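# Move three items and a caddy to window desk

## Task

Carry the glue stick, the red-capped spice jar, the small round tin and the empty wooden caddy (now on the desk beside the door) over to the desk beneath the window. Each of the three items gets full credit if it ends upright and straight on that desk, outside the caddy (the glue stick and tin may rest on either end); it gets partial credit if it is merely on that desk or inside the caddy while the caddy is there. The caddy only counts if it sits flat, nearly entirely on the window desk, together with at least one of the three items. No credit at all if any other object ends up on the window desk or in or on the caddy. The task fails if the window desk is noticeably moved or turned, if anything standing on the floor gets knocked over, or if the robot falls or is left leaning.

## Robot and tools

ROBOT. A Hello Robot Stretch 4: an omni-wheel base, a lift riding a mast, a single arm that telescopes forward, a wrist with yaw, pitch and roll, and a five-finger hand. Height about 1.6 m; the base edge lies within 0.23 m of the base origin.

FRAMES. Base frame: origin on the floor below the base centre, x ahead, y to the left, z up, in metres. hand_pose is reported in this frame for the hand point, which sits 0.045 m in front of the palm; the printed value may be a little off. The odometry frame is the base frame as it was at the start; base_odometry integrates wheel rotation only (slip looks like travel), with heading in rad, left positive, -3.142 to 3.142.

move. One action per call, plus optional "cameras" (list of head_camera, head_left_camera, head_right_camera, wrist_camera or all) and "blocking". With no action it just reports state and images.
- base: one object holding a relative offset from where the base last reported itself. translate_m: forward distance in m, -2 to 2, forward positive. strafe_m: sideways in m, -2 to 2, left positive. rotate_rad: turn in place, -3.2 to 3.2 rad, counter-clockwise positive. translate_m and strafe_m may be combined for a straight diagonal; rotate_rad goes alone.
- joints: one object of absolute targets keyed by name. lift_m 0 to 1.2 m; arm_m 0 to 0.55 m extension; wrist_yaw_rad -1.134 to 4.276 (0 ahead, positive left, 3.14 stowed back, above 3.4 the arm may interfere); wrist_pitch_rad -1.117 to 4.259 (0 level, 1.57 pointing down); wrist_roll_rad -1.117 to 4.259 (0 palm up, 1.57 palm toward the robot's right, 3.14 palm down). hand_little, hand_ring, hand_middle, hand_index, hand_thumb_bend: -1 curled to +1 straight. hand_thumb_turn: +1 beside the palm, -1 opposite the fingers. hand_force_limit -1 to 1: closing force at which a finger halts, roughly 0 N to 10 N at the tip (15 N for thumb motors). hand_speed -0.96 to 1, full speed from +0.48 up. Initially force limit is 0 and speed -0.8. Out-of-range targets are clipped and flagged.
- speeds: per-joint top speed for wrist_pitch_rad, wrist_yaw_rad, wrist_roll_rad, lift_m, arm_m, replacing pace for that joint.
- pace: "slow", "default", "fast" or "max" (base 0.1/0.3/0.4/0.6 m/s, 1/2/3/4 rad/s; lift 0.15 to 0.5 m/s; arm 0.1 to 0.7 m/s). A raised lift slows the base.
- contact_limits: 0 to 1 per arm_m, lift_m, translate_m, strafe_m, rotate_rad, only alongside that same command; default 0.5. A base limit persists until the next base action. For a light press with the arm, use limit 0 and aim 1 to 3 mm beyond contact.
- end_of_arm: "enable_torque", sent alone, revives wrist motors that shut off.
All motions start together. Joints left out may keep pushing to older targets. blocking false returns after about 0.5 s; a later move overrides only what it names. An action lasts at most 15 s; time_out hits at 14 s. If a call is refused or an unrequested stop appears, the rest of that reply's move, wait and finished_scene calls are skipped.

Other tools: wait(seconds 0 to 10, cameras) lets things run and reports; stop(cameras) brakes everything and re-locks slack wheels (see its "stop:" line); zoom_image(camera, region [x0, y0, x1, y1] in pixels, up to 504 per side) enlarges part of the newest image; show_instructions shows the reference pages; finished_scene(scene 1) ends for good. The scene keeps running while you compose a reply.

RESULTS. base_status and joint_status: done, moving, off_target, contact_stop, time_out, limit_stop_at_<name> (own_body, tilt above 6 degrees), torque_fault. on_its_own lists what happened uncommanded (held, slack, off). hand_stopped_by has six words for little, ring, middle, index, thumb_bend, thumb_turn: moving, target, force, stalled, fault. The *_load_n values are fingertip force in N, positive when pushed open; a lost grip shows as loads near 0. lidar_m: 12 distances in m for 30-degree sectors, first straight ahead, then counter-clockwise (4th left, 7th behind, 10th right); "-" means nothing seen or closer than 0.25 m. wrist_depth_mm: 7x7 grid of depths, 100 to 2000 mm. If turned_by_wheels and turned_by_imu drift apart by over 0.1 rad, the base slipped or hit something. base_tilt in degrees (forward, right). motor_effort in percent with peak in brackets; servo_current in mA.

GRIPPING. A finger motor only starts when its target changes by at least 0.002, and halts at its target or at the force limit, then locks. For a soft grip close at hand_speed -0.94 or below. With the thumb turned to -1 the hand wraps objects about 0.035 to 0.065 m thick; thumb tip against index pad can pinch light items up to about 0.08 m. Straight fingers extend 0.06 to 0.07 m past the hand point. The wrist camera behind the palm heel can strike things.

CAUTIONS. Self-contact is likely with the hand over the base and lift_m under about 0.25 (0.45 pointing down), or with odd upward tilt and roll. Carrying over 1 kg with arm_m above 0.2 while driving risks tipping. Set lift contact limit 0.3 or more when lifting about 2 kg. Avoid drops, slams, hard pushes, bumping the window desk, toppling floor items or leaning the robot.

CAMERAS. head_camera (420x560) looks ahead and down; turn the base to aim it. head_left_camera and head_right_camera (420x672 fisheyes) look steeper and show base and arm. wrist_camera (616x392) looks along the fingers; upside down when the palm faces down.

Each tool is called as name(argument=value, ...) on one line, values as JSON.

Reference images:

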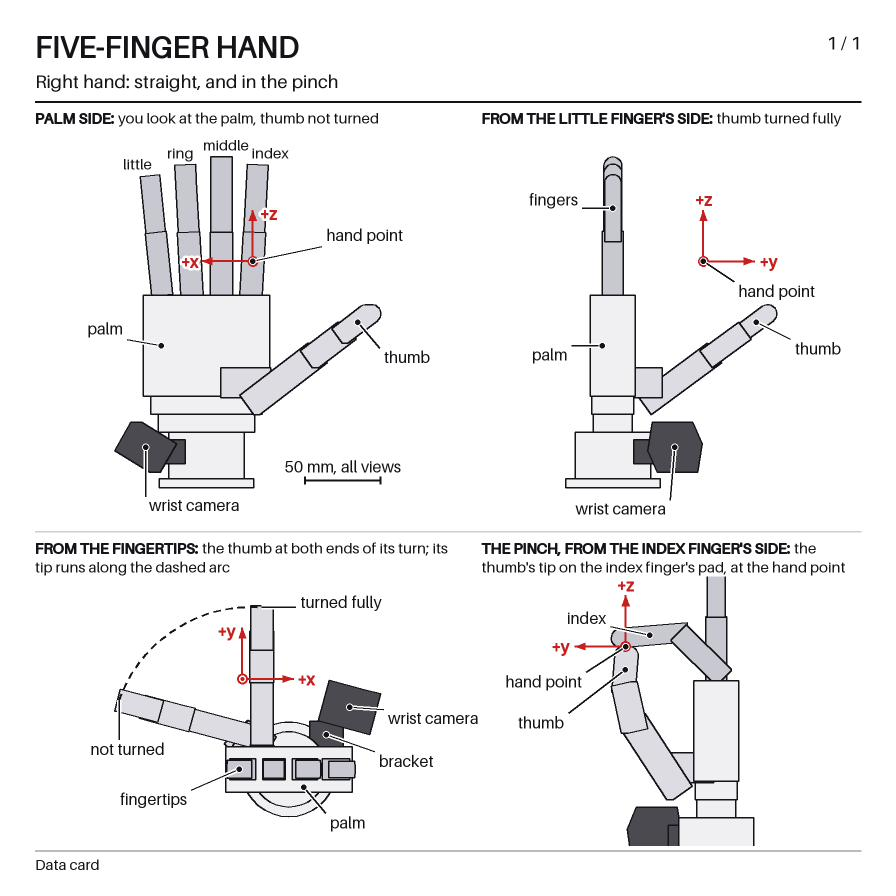

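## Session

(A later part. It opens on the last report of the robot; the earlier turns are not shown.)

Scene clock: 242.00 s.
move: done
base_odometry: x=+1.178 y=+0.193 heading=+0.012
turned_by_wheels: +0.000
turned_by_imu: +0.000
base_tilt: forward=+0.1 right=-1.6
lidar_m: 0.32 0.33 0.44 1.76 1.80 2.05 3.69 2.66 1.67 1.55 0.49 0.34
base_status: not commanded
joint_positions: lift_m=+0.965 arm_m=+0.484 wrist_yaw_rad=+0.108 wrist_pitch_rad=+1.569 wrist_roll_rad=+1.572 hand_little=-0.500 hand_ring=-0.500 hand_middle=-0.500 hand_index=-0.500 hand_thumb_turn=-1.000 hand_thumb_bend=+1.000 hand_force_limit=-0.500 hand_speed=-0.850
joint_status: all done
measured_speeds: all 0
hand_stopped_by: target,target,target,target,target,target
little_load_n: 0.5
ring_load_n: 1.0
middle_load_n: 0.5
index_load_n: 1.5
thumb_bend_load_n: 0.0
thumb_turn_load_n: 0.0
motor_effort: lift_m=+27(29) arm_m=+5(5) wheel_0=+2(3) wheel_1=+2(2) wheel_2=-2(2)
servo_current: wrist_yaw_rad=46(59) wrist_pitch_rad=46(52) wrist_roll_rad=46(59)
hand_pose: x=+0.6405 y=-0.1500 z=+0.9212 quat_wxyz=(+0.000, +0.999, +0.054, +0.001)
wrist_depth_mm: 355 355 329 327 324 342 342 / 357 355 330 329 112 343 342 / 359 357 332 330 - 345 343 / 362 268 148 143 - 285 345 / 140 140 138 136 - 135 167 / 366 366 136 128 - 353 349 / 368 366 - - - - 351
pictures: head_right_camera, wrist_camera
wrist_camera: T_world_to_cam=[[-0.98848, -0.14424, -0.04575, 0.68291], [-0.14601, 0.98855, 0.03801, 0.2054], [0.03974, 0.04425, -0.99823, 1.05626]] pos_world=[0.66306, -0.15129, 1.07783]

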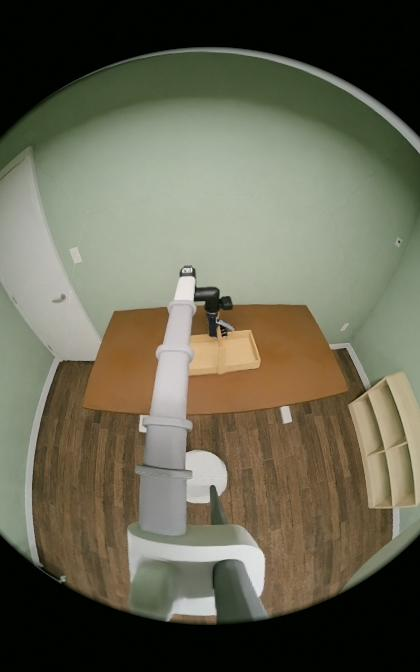

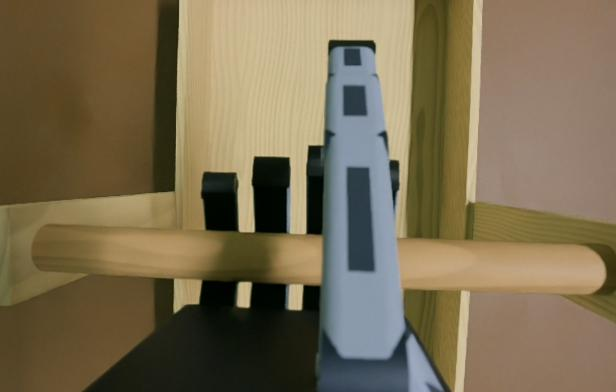

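move(joints={"lift_m": 1.08}, speeds={"lift_m": 0.08}, cameras=["wrist_camera", "head_camera", "head_right_camera"])

Scene clock: 244.87 s.
move: done
base_odometry: x=+1.178 y=+0.193 heading=+0.012
turned_by_wheels: +0.000
turned_by_imu: +0.000
base_tilt: forward=+0.1 right=-1.6
lidar_m: 0.32 0.34 0.45 1.77 1.81 2.04 3.71 2.63 1.66 1.54 0.51 0.35
base_status: not commanded
joint_positions: lift_m=+1.079 arm_m=+0.484 wrist_yaw_rad=+0.108 wrist_pitch_rad=+1.569 wrist_roll_rad=+1.572 hand_little=-0.500 hand_ring=-0.500 hand_middle=-0.500 hand_index=-0.500 hand_thumb_turn=-1.000 hand_thumb_bend=+1.000 hand_force_limit=-0.500 hand_speed=-0.850
joint_status: all done
measured_speeds: all 0
hand_stopped_by: target,target,target,target,target,target
little_load_n: 0.5
ring_load_n: 1.0
middle_load_n: 0.0
index_load_n: 1.5
thumb_bend_load_n: 0.0
thumb_turn_load_n: 0.0
motor_effort: lift_m=+27(31) arm_m=+5(5) wheel_0=+2(3) wheel_1=+2(2) wheel_2=-2(2)
servo_current: wrist_yaw_rad=26(72) wrist_pitch_rad=46(52) wrist_roll_rad=46(59)
hand_pose: x=+0.6405 y=-0.1500 z=+1.0362 quat_wxyz=(+0.000, +0.999, +0.054, +0.001)
wrist_depth_mm: 473 469 324 322 319 455 449 / 477 473 325 325 112 455 452 / 473 473 330 329 - 459 459 / 480 270 149 143 - 268 462 / 140 140 138 136 - 135 167 / 488 477 137 128 - 466 462 / 484 484 - - - - 469
pictures: head_camera, head_right_camera, wrist_camera
wrist_camera: T_world_to_cam=[[-0.98848, -0.14424, -0.04575, 0.68817], [-0.14601, 0.98855, 0.03801, 0.20103], [0.03974, 0.04425, -0.99823, 1.17096]] pos_world=[0.66306, -0.15129, 1.19273]

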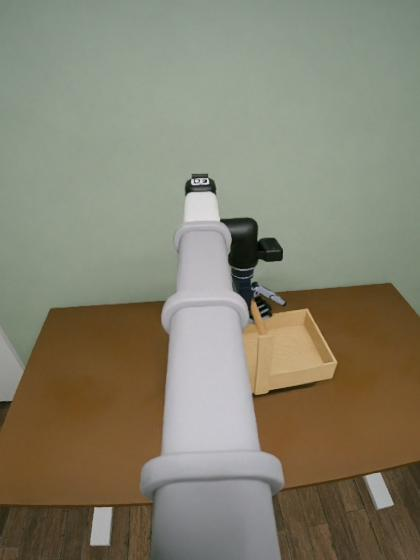

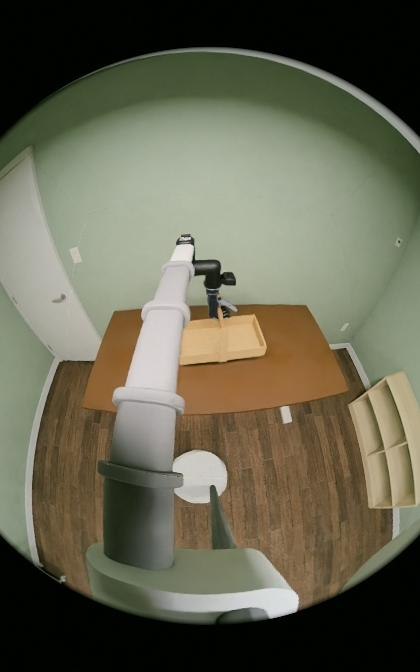

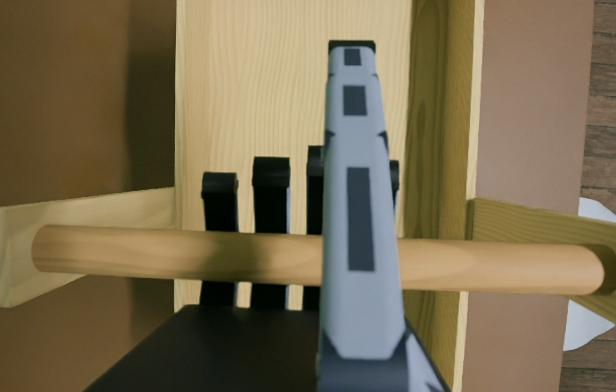

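move(joints={"arm_m": 0.3, "wrist_yaw_rad": 0.0}, speeds={"arm_m": 0.08, "wrist_yaw_rad": 0.15})

move(base={"translate_m": -0.8}, pace="slow", cameras=["wrist_camera", "head_camera"])

Scene clock: 247.93 s.
move: done
base_odometry: x=+1.178 y=+0.193 heading=+0.012
turned_by_wheels: +0.000
turned_by_imu: +0.000
base_tilt: forward=+0.0 right=-1.6
lidar_m: 0.31 0.34 0.45 1.77 1.82 2.06 3.71 2.64 1.65 1.56 0.49 0.34
base_status: not commanded
joint_positions: lift_m=+1.079 arm_m=+0.300 wrist_yaw_rad=+0.004 wrist_pitch_rad=+1.569 wrist_roll_rad=+1.571 hand_little=-0.500 hand_ring=-0.500 hand_middle=-0.500 hand_index=-0.500 hand_thumb_turn=-1.000 hand_thumb_bend=+1.000 hand_force_limit=-0.500 hand_speed=-0.850
joint_status: all done
measured_speeds: all 0
hand_stopped_by: target,target,target,target,target,target
little_load_n: 1.0
ring_load_n: 0.5
middle_load_n: 0.0
index_load_n: 1.5
thumb_bend_load_n: -0.5
thumb_turn_load_n: 0.0
motor_effort: lift_m=+27(27) arm_m=-5(7) wheel_0=+2(3) wheel_1=+2(2) wheel_2=-2(2)
servo_current: wrist_yaw_rad=52(85) wrist_pitch_rad=39(59) wrist_roll_rad=52(59)
hand_pose: x=+0.4411 y=-0.1477 z=+1.0362 quat_wxyz=(+0.000, +1.000, +0.002, +0.001)
wrist_depth_mm: 469 473 325 322 319 319 1138 / 473 473 329 325 112 319 1138 / 480 473 330 329 - 320 1160 / 477 268 148 143 - 267 1160 / 140 140 138 137 - 135 167 / 484 480 136 127 - 976 1182 / 488 480 - - - - 1160
pictures: none

Scene clock: 257.23 s.
move: done
base_odometry: x=+0.378 y=+0.183 heading=+0.012
turned_by_wheels: +0.000
turned_by_imu: +0.002
base_tilt: forward=+0.1 right=-1.6
lidar_m: 0.33 1.15 1.83 1.73 1.50 1.78 2.12 2.12 1.85 1.59 1.63 0.35
base_status: done
joint_positions: lift_m=+1.079 arm_m=+0.300 wrist_yaw_rad=+0.004 wrist_pitch_rad=+1.569 wrist_roll_rad=+1.571 hand_little=-0.500 hand_ring=-0.500 hand_middle=-0.500 hand_index=-0.500 hand_thumb_turn=-1.000 hand_thumb_bend=+1.000 hand_force_limit=-0.500 hand_speed=-0.850
joint_status: not commanded
measured_speeds: all 0
hand_stopped_by: target,target,target,target,target,target
little_load_n: 0.5
ring_load_n: 0.5
middle_load_n: 0.5
index_load_n: 1.5
thumb_bend_load_n: 0.0
thumb_turn_load_n: 0.0
motor_effort: lift_m=+27(27) arm_m=-5(5) wheel_0=-3(7) wheel_1=-2(5) wheel_2=+2(10)
servo_current: wrist_yaw_rad=65(72) wrist_pitch_rad=52(59) wrist_roll_rad=52(65)
hand_pose: x=+0.4411 y=-0.1477 z=+1.0362 quat_wxyz=(+0.000, +1.000, +0.002, +0.001)
wrist_depth_mm: 1205 1205 327 325 319 317 1138 / 1205 1182 327 325 112 320 1138 / 1205 1182 330 329 - 319 1182 / 1205 268 148 143 - 268 1160 / 140 140 138 136 - 135 167 / 1229 1229 136 128 - 960 1160 / 1205 1229 - - - - 1182
pictures: head_camera, wrist_camera
wrist_camera: T_world_to_cam=[[-0.99813, -0.04045, -0.04572, 0.51098], [-0.0422, 0.99839, 0.03801, 0.12536], [0.04411, 0.03987, -0.99823, 1.17621]] pos_world=[0.46344, -0.15138, 1.19273]

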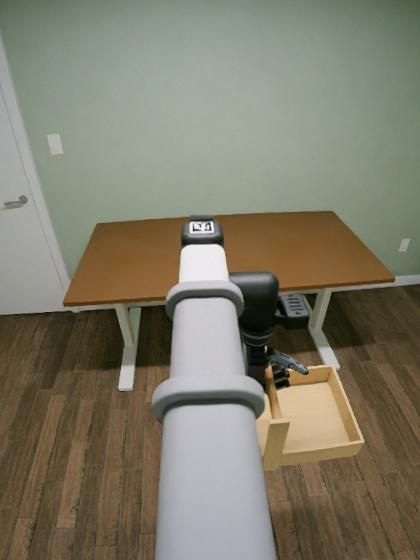

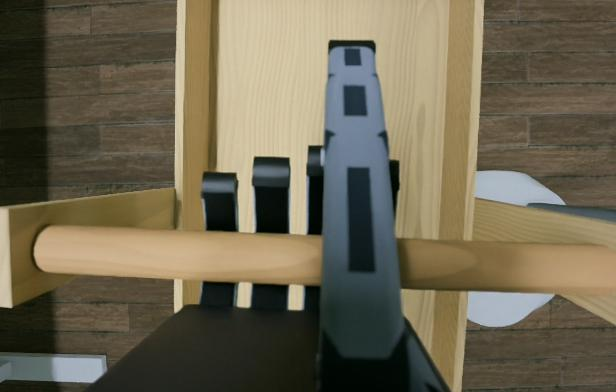

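move(joints={"arm_m": 0.25}, speeds={"arm_m": 0.08})

move(base={"rotate_rad": 3.2}, pace="slow", cameras=["wrist_camera", "head_camera", "head_right_camera"])

Scene clock: 260.03 s.
move: done
base_odometry: x=+0.378 y=+0.183 heading=+0.012
turned_by_wheels: +0.000
turned_by_imu: +0.000
base_tilt: forward=+0.0 right=-1.6
lidar_m: 0.27 1.15 1.82 1.70 1.51 1.79 2.11 2.11 1.85 1.60 0.43 0.30
base_status: not commanded
joint_positions: lift_m=+1.079 arm_m=+0.250 wrist_yaw_rad=+0.004 wrist_pitch_rad=+1.569 wrist_roll_rad=+1.571 hand_little=-0.500 hand_ring=-0.500 hand_middle=-0.500 hand_index=-0.500 hand_thumb_turn=-1.000 hand_thumb_bend=+1.000 hand_force_limit=-0.500 hand_speed=-0.850
joint_status: all done
measured_speeds: all 0
hand_stopped_by: target,target,target,target,target,target
little_load_n: 0.5
ring_load_n: 1.0
middle_load_n: 0.5
index_load_n: 1.5
thumb_bend_load_n: 0.0
thumb_turn_load_n: 0.0
motor_effort: lift_m=+27(27) arm_m=-5(7) wheel_0=-3(3) wheel_1=-2(2) wheel_2=+2(2)
servo_current: wrist_yaw_rad=52(72) wrist_pitch_rad=52(52) wrist_roll_rad=52(65)
hand_pose: x=+0.3912 y=-0.1477 z=+1.0362 quat_wxyz=(+0.000, +1.000, +0.002, +0.001)
wrist_depth_mm: 1205 1182 325 324 319 319 1118 / 1205 1182 329 325 109 320 1160 / 1205 1205 330 329 - 319 1160 / 1205 270 148 143 - 268 1160 / 140 140 138 137 - 135 167 / 1255 1205 136 128 - 976 1160 / 1229 1205 - - - - 1160
pictures: none

Scene clock: 264.53 s.
move: done
base_odometry: x=+0.378 y=+0.183 heading=-3.072
turned_by_wheels: +3.200
turned_by_imu: +3.129
base_tilt: forward=+0.1 right=-1.6
lidar_m: 0.28 2.93 1.85 1.58 1.65 1.19 1.11 1.17 1.79 1.73 0.45 0.29
base_status: done
joint_positions: lift_m=+1.079 arm_m=+0.250 wrist_yaw_rad=+0.004 wrist_pitch_rad=+1.569 wrist_roll_rad=+1.571 hand_little=-0.500 hand_ring=-0.500 hand_middle=-0.500 hand_index=-0.500 hand_thumb_turn=-1.000 hand_thumb_bend=+1.000 hand_force_limit=-0.500 hand_speed=-0.850
joint_status: not commanded
measured_speeds: all 0
hand_stopped_by: target,target,target,target,target,target
little_load_n: 0.5
ring_load_n: 0.5
middle_load_n: 0.0
index_load_n: 1.5
thumb_bend_load_n: 0.0
thumb_turn_load_n: 0.0
motor_effort: lift_m=+27(27) arm_m=-5(6) wheel_0=-1(6) wheel_1=+0(5) wheel_2=-2(9)
servo_current: wrist_yaw_rad=59(78) wrist_pitch_rad=46(59) wrist_roll_rad=52(65)
hand_pose: x=+0.3912 y=-0.1477 z=+1.0362 quat_wxyz=(+0.000, +1.000, +0.002, +0.001)
wrist_depth_mm: 1205 1205 332 329 325 322 1160 / 1205 1205 332 330 112 319 1160 / 1205 1229 332 332 - 319 1182 / 1229 1182 148 143 - 285 1160 / 140 140 138 136 - 135 167 / 1229 1229 136 128 - 976 1160 / 1255 1229 - - - - 1160
pictures: head_camera, head_right_camera, wrist_camera
wrist_camera: T_world_to_cam=[[-0.99813, -0.04045, -0.04572, 0.46107], [-0.0422, 0.99839, 0.03801, 0.12325], [0.04411, 0.03987, -0.99823, 1.17842]] pos_world=[0.41344, -0.15138, 1.19273]

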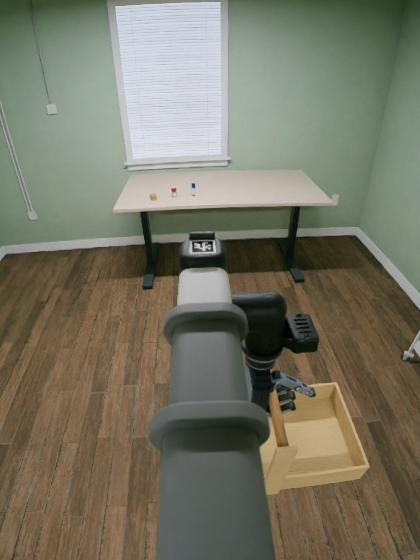

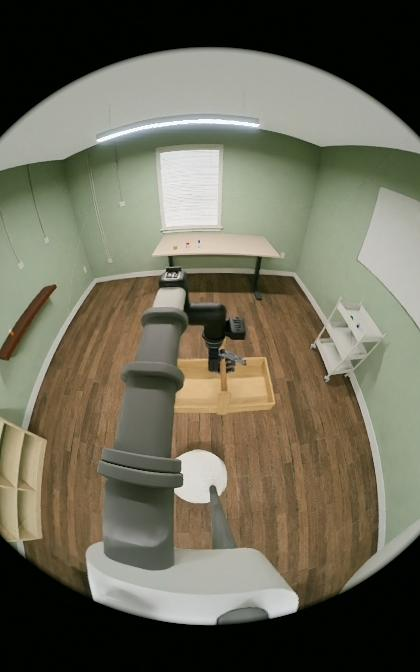

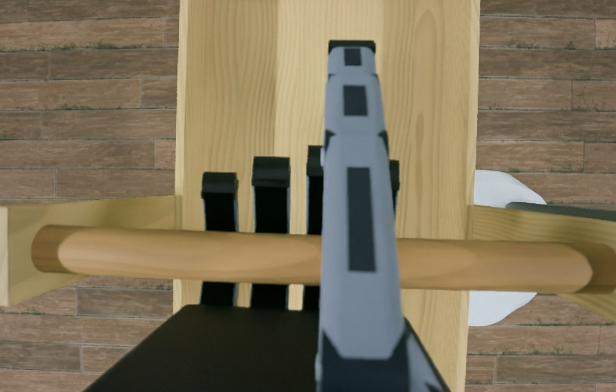

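move(base={"translate_m": 0.85, "strafe_m": -0.212}, pace="slow")

move(base={"translate_m": 0.5}, pace="slow", cameras=["wrist_camera", "head_camera", "head_right_camera"])

Scene clock: 275.00 s.
move: done
base_odometry: x=-0.485 y=+0.336 heading=-3.072
turned_by_wheels: +0.000
turned_by_imu: -0.001
base_tilt: forward=+0.0 right=-1.6
lidar_m: 0.28 1.26 2.09 1.99 2.01 2.06 2.04 2.22 1.58 1.07 0.45 0.30
base_status: done
joint_positions: lift_m=+1.079 arm_m=+0.250 wrist_yaw_rad=+0.004 wrist_pitch_rad=+1.569 wrist_roll_rad=+1.571 hand_little=-0.500 hand_ring=-0.500 hand_middle=-0.500 hand_index=-0.500 hand_thumb_turn=-1.000 hand_thumb_bend=+1.000 hand_force_limit=-0.500 hand_speed=-0.850
joint_status: not commanded
measured_speeds: all 0
hand_stopped_by: target,target,target,target,target,target
little_load_n: 0.5
ring_load_n: 0.5
middle_load_n: 0.0
index_load_n: 1.5
thumb_bend_load_n: -0.5
thumb_turn_load_n: 0.0
motor_effort: lift_m=+27(27) arm_m=-5(6) wheel_0=+2(8) wheel_1=+0(4) wheel_2=-2(11)
servo_current: wrist_yaw_rad=65(85) wrist_pitch_rad=46(52) wrist_roll_rad=52(59)
hand_pose: x=+0.3911 y=-0.1477 z=+1.0362 quat_wxyz=(+0.000, +1.000, +0.002, +0.001)
wrist_depth_mm: 1182 1205 325 324 320 319 1138 / 1205 1205 329 327 112 322 1138 / 1182 1205 330 329 - 319 1160 / 1229 270 148 144 - 268 1160 / 140 140 138 137 - 135 167 / 1205 1205 136 127 - 960 1160 / 1229 1229 - - - - 1182
pictures: none

Scene clock: 281.27 s.
move: done
base_odometry: x=-0.984 y=+0.301 heading=-3.072
turned_by_wheels: +0.000
turned_by_imu: +0.000
base_tilt: forward=+0.1 right=-1.6
lidar_m: 0.28 0.74 1.04 2.00 2.06 2.61 3.28 2.19 1.13 1.08 0.44 0.29
base_status: done
joint_positions: lift_m=+1.079 arm_m=+0.250 wrist_yaw_rad=+0.004 wrist_pitch_rad=+1.569 wrist_roll_rad=+1.571 hand_little=-0.500 hand_ring=-0.500 hand_middle=-0.500 hand_index=-0.500 hand_thumb_turn=-1.000 hand_thumb_bend=+1.000 hand_force_limit=-0.500 hand_speed=-0.850
joint_status: not commanded
measured_speeds: all 0
hand_stopped_by: target,target,target,target,target,target
little_load_n: 0.5
ring_load_n: 0.5
middle_load_n: 0.0
index_load_n: 2.0
thumb_bend_load_n: 0.0
thumb_turn_load_n: 0.0
motor_effort: lift_m=+27(27) arm_m=-5(5) wheel_0=+1(6) wheel_1=+1(4) wheel_2=-1(11)
servo_current: wrist_yaw_rad=59(72) wrist_pitch_rad=52(59) wrist_roll_rad=59(65)
hand_pose: x=+0.3911 y=-0.1477 z=+1.0362 quat_wxyz=(+0.000, +1.000, +0.002, +0.001)
wrist_depth_mm: 477 1182 325 324 322 320 1118 / 477 1229 327 327 112 319 1160 / 477 1182 332 330 - 317 1160 / 480 270 148 144 - 268 1138 / 140 140 138 136 - 135 167 / 488 1205 137 127 - 960 1160 / 488 1229 - - - - 1182
pictures: head_camera, head_right_camera, wrist_camera
wrist_camera: T_world_to_cam=[[-0.99813, -0.04045, -0.04572, 0.46107], [-0.0422, 0.99839, 0.03801, 0.12325], [0.04411, 0.03987, -0.99823, 1.17842]] pos_world=[0.41344, -0.15138, 1.19273]

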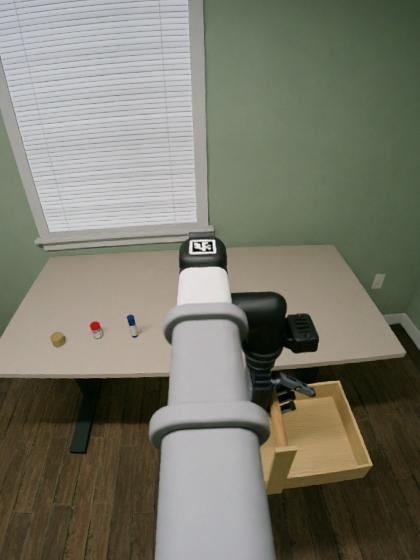

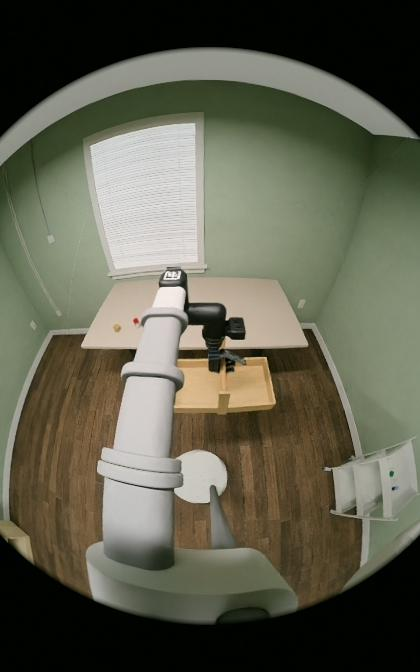

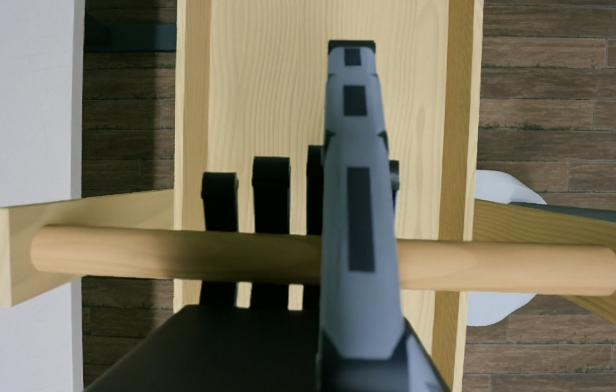

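move(base={"translate_m": 0.35}, pace="slow")

move(joints={"arm_m": 0.46}, speeds={"arm_m": 0.08}, cameras=["wrist_camera", "head_camera", "head_right_camera", "head_left_camera"])

Scene clock: 286.33 s.
move: done
base_odometry: x=-1.333 y=+0.276 heading=-3.072
turned_by_wheels: +0.000
turned_by_imu: +0.000
base_tilt: forward=+0.1 right=-1.6
lidar_m: 0.28 0.38 0.52 2.02 2.09 2.65 3.65 2.18 1.16 1.46 0.43 0.29
base_status: done
joint_positions: lift_m=+1.079 arm_m=+0.250 wrist_yaw_rad=+0.004 wrist_pitch_rad=+1.569 wrist_roll_rad=+1.571 hand_little=-0.500 hand_ring=-0.500 hand_middle=-0.500 hand_index=-0.500 hand_thumb_turn=-1.000 hand_thumb_bend=+1.000 hand_force_limit=-0.500 hand_speed=-0.850
joint_status: not commanded
measured_speeds: all 0
hand_stopped_by: target,target,target,target,target,target
little_load_n: 0.5
ring_load_n: 0.5
middle_load_n: 0.0
index_load_n: 1.5
thumb_bend_load_n: -0.5
thumb_turn_load_n: 0.0
motor_effort: lift_m=+27(27) arm_m=-5(5) wheel_0=+2(5) wheel_1=+2(5) wheel_2=-2(10)
servo_current: wrist_yaw_rad=33(72) wrist_pitch_rad=46(52) wrist_roll_rad=52(65)
hand_pose: x=+0.3911 y=-0.1477 z=+1.0362 quat_wxyz=(+0.000, +1.000, +0.002, +0.001)
wrist_depth_mm: 473 466 325 324 320 320 1160 / 480 469 329 327 113 322 1160 / 488 477 330 330 - 317 1160 / 480 270 148 143 - 267 1160 / 140 140 138 137 - 135 167 / 484 484 136 127 - 960 1160 / 488 488 - - - - 1160
pictures: none

Scene clock: 289.43 s.
move: done
base_odometry: x=-1.333 y=+0.276 heading=-3.072
turned_by_wheels: +0.000
turned_by_imu: +0.000
base_tilt: forward=+0.1 right=-1.6
lidar_m: 0.36 0.38 0.51 2.02 2.05 2.64 3.64 2.22 1.13 1.47 0.56 0.39
base_status: not commanded
joint_positions: lift_m=+1.079 arm_m=+0.460 wrist_yaw_rad=+0.004 wrist_pitch_rad=+1.569 wrist_roll_rad=+1.571 hand_little=-0.500 hand_ring=-0.500 hand_middle=-0.500 hand_index=-0.500 hand_thumb_turn=-1.000 hand_thumb_bend=+1.000 hand_force_limit=-0.500 hand_speed=-0.850
joint_status: all done
measured_speeds: all 0
hand_stopped_by: target,target,target,target,target,target
little_load_n: 0.5
ring_load_n: 1.0
middle_load_n: 0.0
index_load_n: 2.0
thumb_bend_load_n: 0.0
thumb_turn_load_n: 0.0
motor_effort: lift_m=+27(27) arm_m=+5(7) wheel_0=+2(2) wheel_1=+2(2) wheel_2=-2(2)
servo_current: wrist_yaw_rad=59(72) wrist_pitch_rad=39(52) wrist_roll_rad=46(59)
hand_pose: x=+0.6009 y=-0.1477 z=+1.0362 quat_wxyz=(+0.000, +1.000, +0.002, +0.001)
wrist_depth_mm: 469 466 325 324 320 319 1138 / 480 477 329 325 112 320 1138 / 480 473 330 329 - 319 1160 / 477 268 148 143 - 267 946 / 141 140 138 136 - 135 167 / 484 480 136 127 - 469 960 / 492 484 - - - - 1160
pictures: head_camera, head_left_camera, head_right_camera, wrist_camera
wrist_camera: T_world_to_cam=[[-0.99814, -0.04035, -0.04572, 0.6705], [-0.0421, 0.99839, 0.03801, 0.13204], [0.04411, 0.03987, -0.99823, 1.16916]] pos_world=[0.62324, -0.15138, 1.19273]

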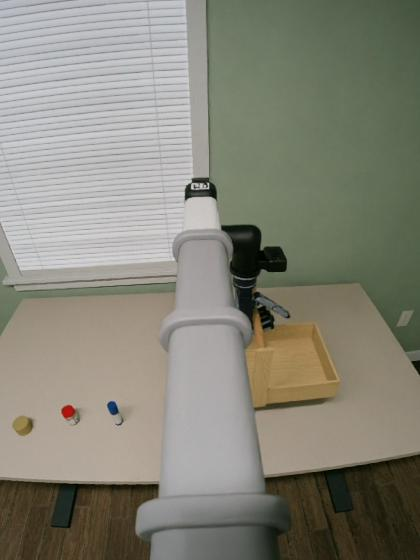

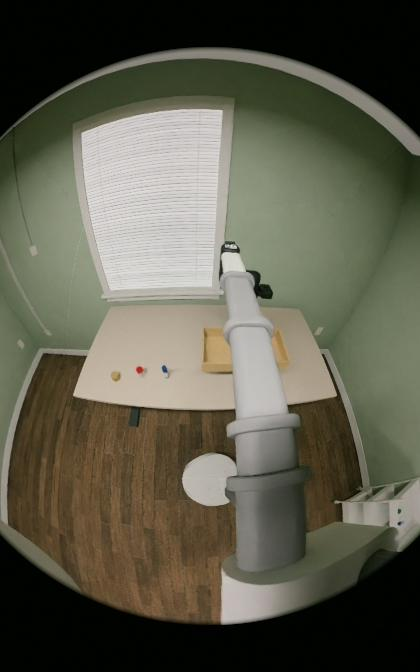

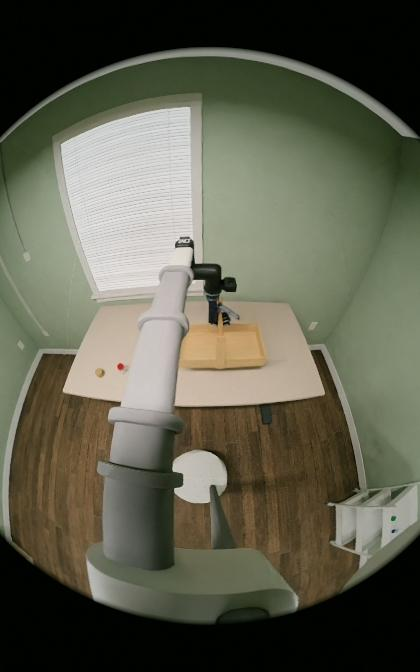

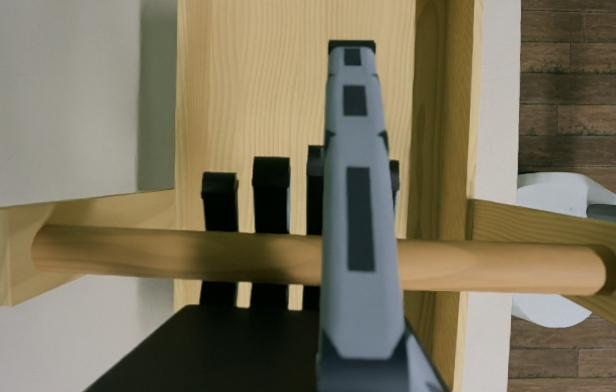

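move(joints={"lift_m": 0.965}, speeds={"lift_m": 0.06}, contact_limits={"lift_m": 0.1}, cameras=["wrist_camera", "head_left_camera"])

zoom_image(camera="head_left_camera", region=[100, 290, 340, 420])

Scene clock: 292.20 s.
move: done
base_odometry: x=-1.333 y=+0.276 heading=-3.072
turned_by_wheels: +0.000
turned_by_imu: +0.000
base_tilt: forward=+0.1 right=-1.6
lidar_m: 0.37 0.38 0.53 2.01 2.06 2.65 3.60 2.16 1.17 1.47 0.53 0.38
base_status: not commanded
joint_positions: lift_m=+0.965 arm_m=+0.460 wrist_yaw_rad=+0.004 wrist_pitch_rad=+1.569 wrist_roll_rad=+1.571 hand_little=-0.500 hand_ring=-0.500 hand_middle=-0.500 hand_index=-0.500 hand_thumb_turn=-1.000 hand_thumb_bend=+1.000 hand_force_limit=-0.500 hand_speed=-0.850
joint_status: all done
measured_speeds: all 0
hand_stopped_by: target,target,target,target,target,target
little_load_n: 0.5
ring_load_n: 0.5
middle_load_n: 0.0
index_load_n: 1.5
thumb_bend_load_n: 0.0
thumb_turn_load_n: 0.0
motor_effort: lift_m=+19(26) arm_m=+5(6) wheel_0=+1(2) wheel_1=+2(2) wheel_2=-2(2)
servo_current: wrist_yaw_rad=46(72) wrist_pitch_rad=46(52) wrist_roll_rad=52(59)
contact_limits: lift_m 0.1
hand_pose: x=+0.6009 y=-0.1477 z=+0.9219 quat_wxyz=(+0.000, +1.000, +0.002, +0.001)
wrist_depth_mm: 357 355 325 324 320 320 343 / 359 357 329 329 112 322 345 / 364 357 332 329 - 345 345 / 362 268 148 143 - 283 347 / 140 140 138 136 - 135 167 / 366 364 136 128 - 351 349 / 370 364 - - - - 351
pictures: head_left_camera, wrist_camera
wrist_camera: T_world_to_cam=[[-0.99814, -0.04035, -0.04572, 0.66527], [-0.0421, 0.99839, 0.03801, 0.13638], [0.04411, 0.03987, -0.99823, 1.05506]] pos_world=[0.62324, -0.15138, 1.07843]

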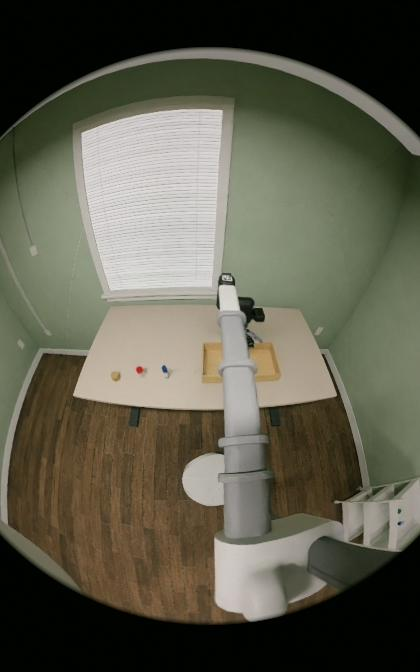

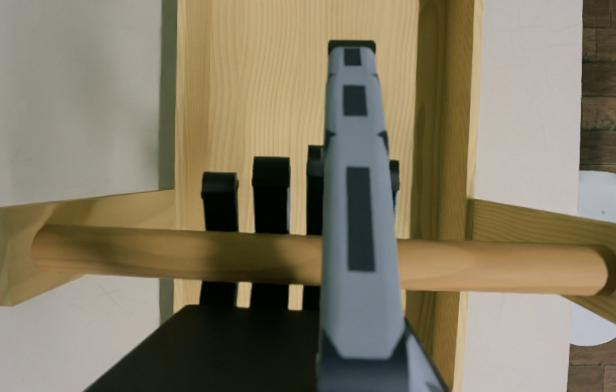

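Scaled by 2.100 from the camera's image (finer frame: 600x960).

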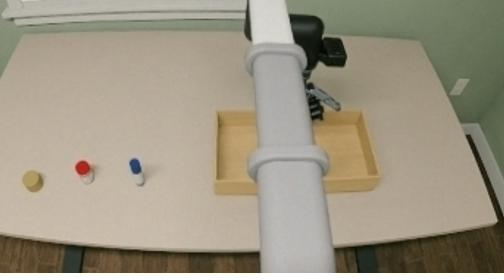

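move(joints={"lift_m": 0.952}, speeds={"lift_m": 0.03}, contact_limits={"lift_m": 0.05})

move(joints={"lift_m": 0.946}, speeds={"lift_m": 0.015}, contact_limits={"lift_m": 0.05}, cameras=["wrist_camera"])

Scene clock: 293.27 s.
move: done
base_odometry: x=-1.333 y=+0.276 heading=-3.072
turned_by_wheels: +0.000
turned_by_imu: +0.000
base_tilt: forward=+0.1 right=-1.6
lidar_m: 0.37 0.39 0.52 2.00 2.06 2.65 3.62 2.19 1.16 1.47 0.55 0.39
base_status: not commanded
joint_positions: lift_m=+0.952 arm_m=+0.460 wrist_yaw_rad=+0.004 wrist_pitch_rad=+1.569 wrist_roll_rad=+1.571 hand_little=-0.500 hand_ring=-0.500 hand_middle=-0.500 hand_index=-0.500 hand_thumb_turn=-1.000 hand_thumb_bend=+1.000 hand_force_limit=-0.500 hand_speed=-0.850
joint_status: all done
measured_speeds: all 0
hand_stopped_by: target,target,target,target,target,target
little_load_n: 0.0
ring_load_n: 1.0
middle_load_n: 0.5
index_load_n: 1.5
thumb_bend_load_n: 0.0
thumb_turn_load_n: 0.0
motor_effort: lift_m=+19(20) arm_m=+5(5) wheel_0=+2(2) wheel_1=+2(2) wheel_2=-2(2)
servo_current: wrist_yaw_rad=52(65) wrist_pitch_rad=46(46) wrist_roll_rad=46(59)
contact_limits: lift_m 0.05
hand_pose: x=+0.6009 y=-0.1477 z=+0.9089 quat_wxyz=(+0.000, +1.000, +0.002, +0.001)
wrist_depth_mm: 343 343 327 325 322 330 332 / 347 343 330 329 109 332 330 / 349 347 332 330 - 332 334 / 349 270 148 143 - 283 334 / 140 140 138 136 - 135 167 / 353 351 136 128 - 338 338 / 355 353 - - - - 340
pictures: none

Scene clock: 294.00 s.
move: done
base_odometry: x=-1.333 y=+0.276 heading=-3.072
turned_by_wheels: +0.000
turned_by_imu: +0.000
base_tilt: forward=+0.1 right=-1.6
lidar_m: 0.37 0.39 0.53 2.02 2.09 2.62 3.64 2.21 1.16 1.48 0.55 0.39
base_status: not commanded
joint_positions: lift_m=+0.946 arm_m=+0.460 wrist_yaw_rad=+0.004 wrist_pitch_rad=+1.569 wrist_roll_rad=+1.571 hand_little=-0.500 hand_ring=-0.500 hand_middle=-0.500 hand_index=-0.500 hand_thumb_turn=-1.000 hand_thumb_bend=+1.000 hand_force_limit=-0.500 hand_speed=-0.850
joint_status: all done
measured_speeds: all 0
hand_stopped_by: target,target,target,target,target,target
little_load_n: 0.0
ring_load_n: 0.0
middle_load_n: 0.0
index_load_n: 0.0
thumb_bend_load_n: 0.0
thumb_turn_load_n: 0.0
motor_effort: lift_m=+17(19) arm_m=+5(5) wheel_0=+1(2) wheel_1=+2(2) wheel_2=-2(2)
servo_current: wrist_yaw_rad=59(65) wrist_pitch_rad=46(52) wrist_roll_rad=52(59)
contact_limits: lift_m 0.05
hand_pose: x=+0.6009 y=-0.1477 z=+0.9030 quat_wxyz=(+0.000, +1.000, +0.002, +0.001)
wrist_depth_mm: 340 340 329 327 327 325 325 / 342 340 332 330 112 327 327 / 345 342 332 330 - 329 329 / 343 342 148 143 - 279 330 / 139 138 137 136 - 135 167 / 347 347 136 127 - 336 334 / 349 349 - - - - 336
wrist_camera: T_world_to_cam=[[-0.99814, -0.04035, -0.04572, 0.66441], [-0.0421, 0.99839, 0.03801, 0.1371], [0.04411, 0.03987, -0.99823, 1.0363]] pos_world=[0.62324, -0.15138, 1.05963]

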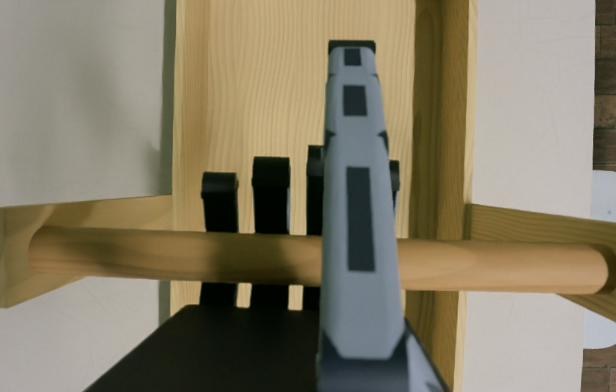

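move(joints={"lift_m": 0.944}, speeds={"lift_m": 0.015}, contact_limits={"lift_m": 0.05})

move(joints={"hand_index": 0.0, "hand_middle": 0.0, "hand_ring": 0.0, "hand_little": 0.0, "hand_speed": -0.85}, cameras=["wrist_camera"])

move(joints={"hand_index": 1.0, "hand_middle": 1.0, "hand_ring": 1.0, "hand_little": 1.0, "hand_speed": -0.7}, cameras=["wrist_camera"])

Scene clock: 294.83 s.
move: done
base_odometry: x=-1.333 y=+0.276 heading=-3.072
turned_by_wheels: +0.000
turned_by_imu: +0.000
base_tilt: forward=+0.1 right=-1.6
lidar_m: 0.36 0.38 0.54 2.02 2.07 2.65 3.62 2.20 1.19 1.48 0.54 0.39
base_status: not commanded
joint_positions: lift_m=+0.944 arm_m=+0.460 wrist_yaw_rad=+0.004 wrist_pitch_rad=+1.569 wrist_roll_rad=+1.571 hand_little=-0.500 hand_ring=-0.500 hand_middle=-0.500 hand_index=-0.500 hand_thumb_turn=-1.000 hand_thumb_bend=+1.000 hand_force_limit=-0.500 hand_speed=-0.850
joint_status: all done
measured_speeds: all 0
hand_stopped_by: target,target,target,target,target,target
little_load_n: 0.0
ring_load_n: 0.5
middle_load_n: 0.0
index_load_n: 0.5
thumb_bend_load_n: 0.0
thumb_turn_load_n: 0.0
motor_effort: lift_m=+17(18) arm_m=+5(5) wheel_0=+1(2) wheel_1=+2(2) wheel_2=-2(2)
servo_current: wrist_yaw_rad=52(65) wrist_pitch_rad=46(52) wrist_roll_rad=52(59)
contact_limits: lift_m 0.05
hand_pose: x=+0.6009 y=-0.1477 z=+0.9011 quat_wxyz=(+0.000, +1.000, +0.002, +0.001)
wrist_depth_mm: 340 336 329 327 324 324 322 / 340 338 329 327 113 325 325 / 342 340 330 329 - 327 325 / 340 340 148 143 - 279 329 / 138 137 135 134 - 133 167 / 349 343 137 136 - 332 330 / 347 345 - - - - 330
pictures: none

Scene clock: 296.50 s.
move: done
base_odometry: x=-1.333 y=+0.276 heading=-3.072
turned_by_wheels: +0.000
turned_by_imu: +0.000
base_tilt: forward=+0.0 right=-1.6
lidar_m: 0.36 0.37 0.53 2.01 2.08 2.64 3.63 2.21 1.16 1.47 0.53 0.40
base_status: not commanded
joint_positions: lift_m=+0.944 arm_m=+0.460 wrist_yaw_rad=+0.004 wrist_pitch_rad=+1.569 wrist_roll_rad=+1.571 hand_little=+0.000 hand_ring=+0.000 hand_middle=+0.000 hand_index=+0.000 hand_thumb_turn=-1.000 hand_thumb_bend=+1.000 hand_force_limit=-0.500 hand_speed=-0.850
joint_status: all done
measured_speeds: all 0
hand_stopped_by: target,target,target,target,target,target
little_load_n: 0.0
ring_load_n: 0.0
middle_load_n: 0.0
index_load_n: 0.0
thumb_bend_load_n: 0.0
thumb_turn_load_n: 0.0
motor_effort: lift_m=+17(17) arm_m=+5(5) wheel_0=+2(2) wheel_1=+2(2) wheel_2=-2(2)
servo_current: wrist_yaw_rad=52(65) wrist_pitch_rad=52(52) wrist_roll_rad=59(59)
contact_limits: lift_m 0.05
hand_pose: x=+0.6009 y=-0.1477 z=+0.9011 quat_wxyz=(+0.000, +1.000, +0.002, +0.001)
wrist_depth_mm: 340 338 327 327 324 324 324 / 342 336 330 327 112 327 325 / 342 340 330 329 - 325 325 / 343 340 306 172 - 279 327 / 137 137 135 134 - 133 167 / 345 343 137 137 - 332 330 / 347 347 - - - - 332
wrist_camera: T_world_to_cam=[[-0.99814, -0.04035, -0.04572, 0.66432], [-0.0421, 0.99839, 0.03801, 0.13717], [0.04411, 0.03987, -0.99823, 1.0343]] pos_world=[0.62324, -0.15138, 1.05763]

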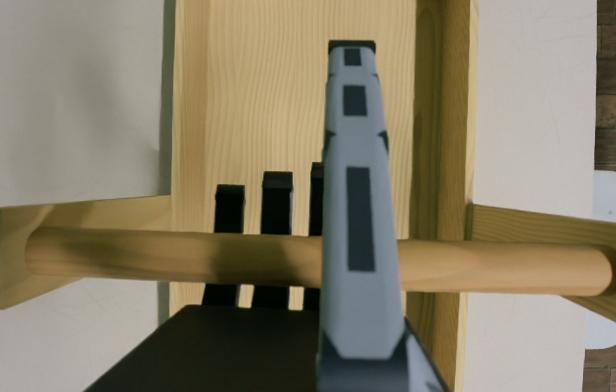

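Scene clock: 298.20 s.
move: done
base_odometry: x=-1.333 y=+0.276 heading=-3.072
turned_by_wheels: +0.000
turned_by_imu: +0.000
base_tilt: forward=+0.1 right=-1.6
lidar_m: 0.35 0.37 0.54 2.01 2.10 2.64 3.64 2.19 1.16 1.47 0.55 0.38
base_status: not commanded
joint_positions: lift_m=+0.944 arm_m=+0.460 wrist_yaw_rad=+0.004 wrist_pitch_rad=+1.569 wrist_roll_rad=+1.571 hand_little=+1.000 hand_ring=+1.000 hand_middle=+1.000 hand_index=+1.000 hand_thumb_turn=-1.000 hand_thumb_bend=+1.000 hand_force_limit=-0.500 hand_speed=-0.700
joint_status: all done
measured_speeds: all 0
hand_stopped_by: target,target,target,target,target,target
little_load_n: 0.0
ring_load_n: 0.0
middle_load_n: 0.0
index_load_n: 0.0
thumb_bend_load_n: 0.0
thumb_turn_load_n: 0.0
motor_effort: lift_m=+17(17) arm_m=+5(5) wheel_0=+2(2) wheel_1=+2(2) wheel_2=-2(2)
servo_current: wrist_yaw_rad=33(78) wrist_pitch_rad=46(52) wrist_roll_rad=46(59)
contact_limits: lift_m 0.05
hand_pose: x=+0.6009 y=-0.1477 z=+0.9011 quat_wxyz=(+0.000, +1.000, +0.002, +0.001)
wrist_depth_mm: 338 336 327 324 322 324 325 / 340 338 329 327 113 325 324 / 345 340 330 330 - 329 325 / 342 340 332 330 - 279 327 / 137 137 135 134 - 133 167 / 345 342 136 136 - 332 330 / 347 347 - - - - 330
wrist_camera: T_world_to_cam=[[-0.99814, -0.04035, -0.04572, 0.66432], [-0.0421, 0.99839, 0.03801, 0.13717], [0.04411, 0.03987, -0.99823, 1.0343]] pos_world=[0.62324, -0.15138, 1.05763]

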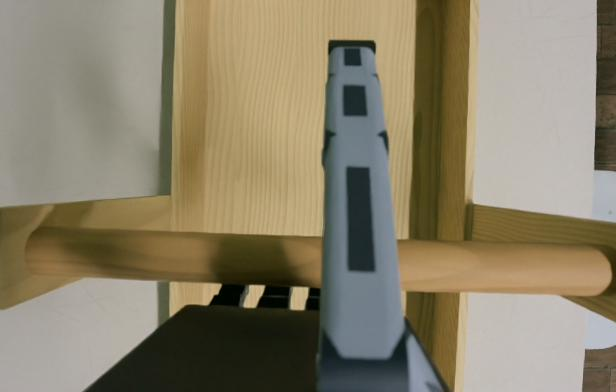

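Fingers clear of the dowel; raise straight up.

move(joints={"lift_m": 1.12}, speeds={"lift_m": 0.12}, contact_limits={"lift_m": 0.1}, cameras=["wrist_camera"])

move(joints={"arm_m": 0.1}, cameras=["wrist_camera"])

move(base={"translate_m": -0.6, "strafe_m": 0.3}, cameras=["head_camera", "head_left_camera", "head_right_camera"])

zoom_image(camera="head_camera", region=[60, 200, 400, 420])

Scene clock: 300.60 s.
move: done
base_odometry: x=-1.333 y=+0.276 heading=-3.072
turned_by_wheels: +0.000
turned_by_imu: +0.000
base_tilt: forward=+0.1 right=-1.6
lidar_m: 0.35 0.37 0.54 2.02 2.09 2.66 3.63 2.20 1.16 1.47 0.56 0.38
base_status: not commanded
joint_positions: lift_m=+1.120 arm_m=+0.460 wrist_yaw_rad=+0.004 wrist_pitch_rad=+1.569 wrist_roll_rad=+1.571 hand_little=+1.000 hand_ring=+1.000 hand_middle=+1.000 hand_index=+1.000 hand_thumb_turn=-1.000 hand_thumb_bend=+1.000 hand_force_limit=-0.500 hand_speed=-0.700
joint_status: all done
measured_speeds: all 0
hand_stopped_by: target,target,target,target,target,target
little_load_n: 0.0
ring_load_n: 0.0
middle_load_n: 0.0
index_load_n: 0.0
thumb_bend_load_n: 0.0
thumb_turn_load_n: 0.0
motor_effort: lift_m=+25(28) arm_m=+5(5) wheel_0=+2(2) wheel_1=+2(2) wheel_2=-2(2)
servo_current: wrist_yaw_rad=65(72) wrist_pitch_rad=52(59) wrist_roll_rad=46(59)
contact_limits: lift_m 0.1
hand_pose: x=+0.6009 y=-0.1477 z=+1.0764 quat_wxyz=(+0.000, +1.000, +0.002, +0.001)
wrist_depth_mm: 517 512 508 504 500 496 1182 / 517 512 508 500 109 496 1229 / 521 517 512 500 - 500 1205 / 521 517 410 508 - 500 991 / 525 517 512 508 - 1008 1008 / 530 525 136 162 - 1008 1008 / 530 530 - - - - 1182
wrist_camera: T_world_to_cam=[[-0.99814, -0.04035, -0.04572, 0.67234], [-0.0421, 0.99839, 0.03801, 0.13051], [0.04411, 0.03987, -0.99823, 1.20929]] pos_world=[0.62324, -0.15138, 1.23293]

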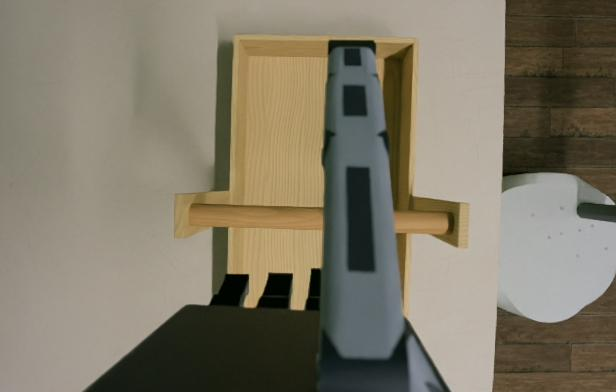

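Scene clock: 302.77 s.
move: done
base_odometry: x=-1.333 y=+0.276 heading=-3.072
turned_by_wheels: +0.000
turned_by_imu: +0.000
base_tilt: forward=+0.0 right=-1.6
lidar_m: 0.36 0.39 0.54 2.01 2.07 2.64 3.63 2.19 1.18 1.47 0.56 0.39
base_status: not commanded
joint_positions: lift_m=+1.120 arm_m=+0.100 wrist_yaw_rad=+0.004 wrist_pitch_rad=+1.569 wrist_roll_rad=+1.571 hand_little=+1.000 hand_ring=+1.000 hand_middle=+1.000 hand_index=+1.000 hand_thumb_turn=-1.000 hand_thumb_bend=+1.000 hand_force_limit=-0.500 hand_speed=-0.700
joint_status: all done
measured_speeds: all 0
hand_stopped_by: target,target,target,target,target,target
little_load_n: 0.0
ring_load_n: 0.0
middle_load_n: 0.0
index_load_n: 0.0
thumb_bend_load_n: 0.0
thumb_turn_load_n: 0.0
motor_effort: lift_m=+25(25) arm_m=-5(7) wheel_0=+2(2) wheel_1=+2(2) wheel_2=-2(2)
servo_current: wrist_yaw_rad=65(65) wrist_pitch_rad=46(52) wrist_roll_rad=39(59)
contact_limits: lift_m 0.1
hand_pose: x=+0.2411 y=-0.1477 z=+1.0764 quat_wxyz=(+0.000, +1.000, +0.002, +0.001)
wrist_depth_mm: 512 508 512 1229 1205 1205 1205 / 512 512 512 1229 109 1205 1205 / 512 517 517 1229 - 1205 1205 / 397 512 517 1229 - 1182 1229 / 521 517 517 1229 - 1205 1229 / 525 521 136 162 - 1205 1205 / 525 492 - - - - 1229
wrist_camera: T_world_to_cam=[[-0.99814, -0.04035, -0.04572, 0.3132], [-0.0421, 0.99839, 0.03801, 0.11536], [0.04411, 0.03987, -0.99823, 1.22516]] pos_world=[0.26344, -0.15138, 1.23293]

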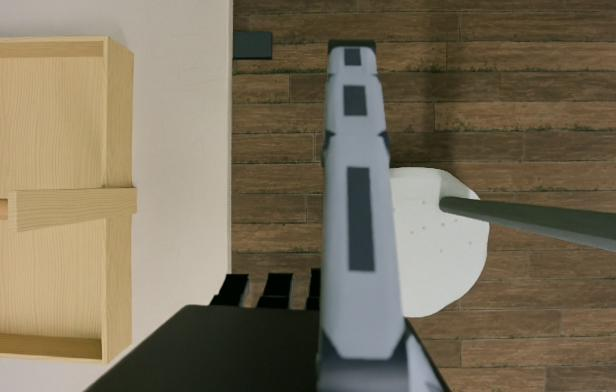

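Scene clock: 306.37 s.
move: done
base_odometry: x=-0.713 y=+0.019 heading=-3.072
turned_by_wheels: +0.000
turned_by_imu: +0.001
base_tilt: forward=+0.0 right=-1.6
lidar_m: 0.97 1.01 1.77 1.69 1.75 2.16 2.61 2.34 1.88 1.37 1.41 1.02
base_status: done
joint_positions: lift_m=+1.120 arm_m=+0.100 wrist_yaw_rad=+0.004 wrist_pitch_rad=+1.569 wrist_roll_rad=+1.571 hand_little=+1.000 hand_ring=+1.000 hand_middle=+1.000 hand_index=+1.000 hand_thumb_turn=-1.000 hand_thumb_bend=+1.000 hand_force_limit=-0.500 hand_speed=-0.700
joint_status: not commanded
measured_speeds: all 0
hand_stopped_by: target,target,target,target,target,target
little_load_n: 0.0
ring_load_n: 0.0
middle_load_n: 0.0
index_load_n: 0.0
thumb_bend_load_n: 0.0
thumb_turn_load_n: 0.0
motor_effort: lift_m=+25(25) arm_m=-5(5) wheel_0=+1(10) wheel_1=-1(4) wheel_2=-2(12)
servo_current: wrist_yaw_rad=46(72) wrist_pitch_rad=39(52) wrist_roll_rad=59(59)
contact_limits: lift_m 0.1
hand_pose: x=+0.2411 y=-0.1477 z=+1.0764 quat_wxyz=(+0.000, +1.000, +0.002, +0.001)
wrist_depth_mm: 1255 1229 1205 1205 1205 1182 1182 / 1255 1229 1229 1229 109 1205 1182 / 1229 1281 1229 1205 - 1205 1205 / 1255 1281 1229 1205 - 1205 1182 / 1255 1229 1255 1229 - 1205 1205 / 1281 1255 136 162 - 1229 1229 / 1255 1255 - - - - 1229

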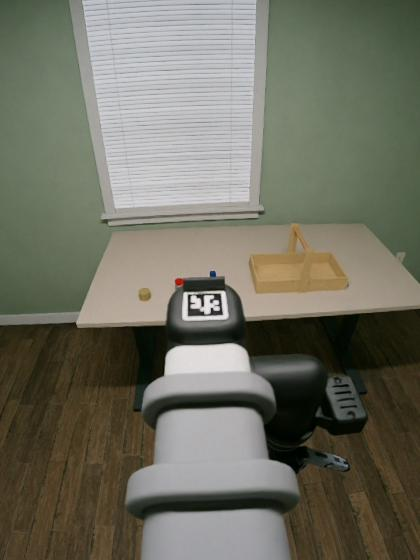

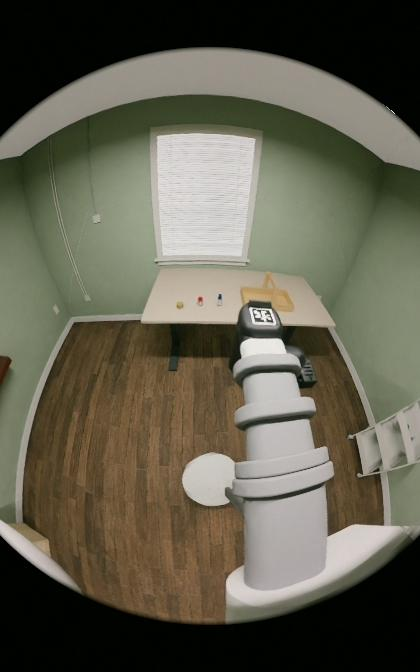

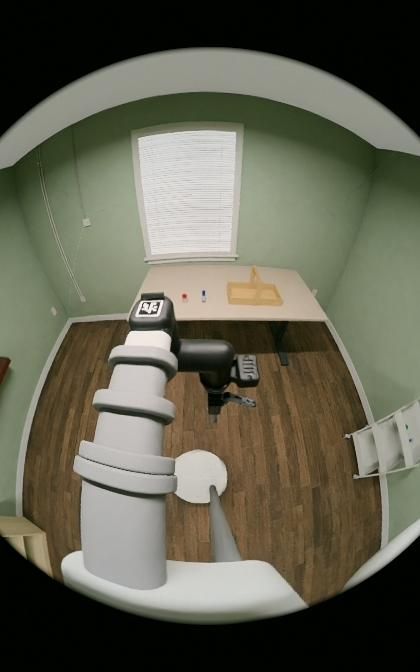

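Scaled by 1.482 from the camera's image (finer frame: 1200x1600).

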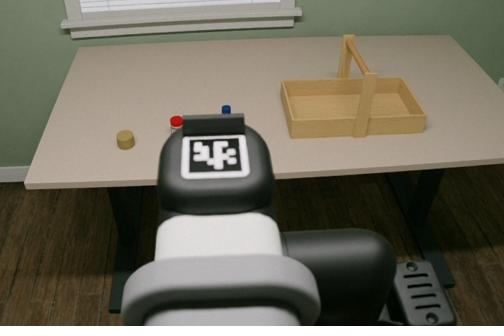

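zoom_image(camera="head_left_camera", region=[140, 250, 350, 350])

move(joints={"lift_m": 0.6}, cameras=["head_camera"])

zoom_image(camera="head_camera", region=[80, 220, 400, 340])

Scaled by 2.400 from the camera's image (finer frame: 600x960).

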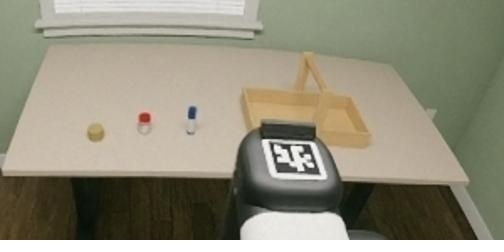

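Scene clock: 309.57 s.
move: done
base_odometry: x=-0.713 y=+0.019 heading=-3.072
turned_by_wheels: +0.000
turned_by_imu: +0.000
base_tilt: forward=+0.1 right=-1.6
lidar_m: 0.96 1.00 1.79 1.68 1.76 2.12 2.60 2.29 1.89 1.35 1.40 1.00
base_status: not commanded
joint_positions: lift_m=+0.600 arm_m=+0.100 wrist_yaw_rad=+0.004 wrist_pitch_rad=+1.569 wrist_roll_rad=+1.571 hand_little=+1.000 hand_ring=+1.000 hand_middle=+1.000 hand_index=+1.000 hand_thumb_turn=-1.000 hand_thumb_bend=+1.000 hand_force_limit=-0.500 hand_speed=-0.700
joint_status: all done
measured_speeds: all 0
hand_stopped_by: target,target,target,target,target,target
little_load_n: 0.0
ring_load_n: 0.0
middle_load_n: 0.0
index_load_n: 0.0
thumb_bend_load_n: 0.0
thumb_turn_load_n: 0.0
motor_effort: lift_m=+17(24) arm_m=-5(6) wheel_0=+1(3) wheel_1=-1(1) wheel_2=-2(2)
servo_current: wrist_yaw_rad=72(72) wrist_pitch_rad=46(52) wrist_roll_rad=52(59)
hand_pose: x=+0.2411 y=-0.1477 z=+0.5570 quat_wxyz=(+0.000, +1.000, +0.002, +0.001)
wrist_depth_mm: 723 715 699 699 699 691 683 / 723 715 715 707 109 699 683 / 723 715 707 707 - 699 691 / 741 723 723 715 - 488 488 / 732 723 723 715 - 492 492 / 741 732 136 162 - 492 496 / 750 741 - - - - 496

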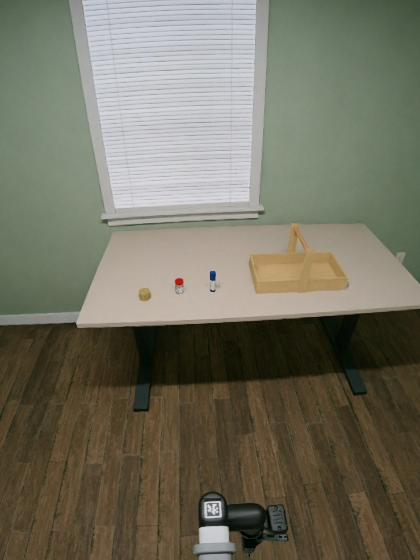

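Scaled by 1.575 from the camera's image (finer frame: 1200x1600).

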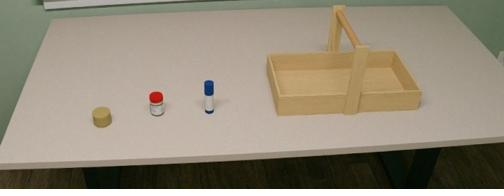

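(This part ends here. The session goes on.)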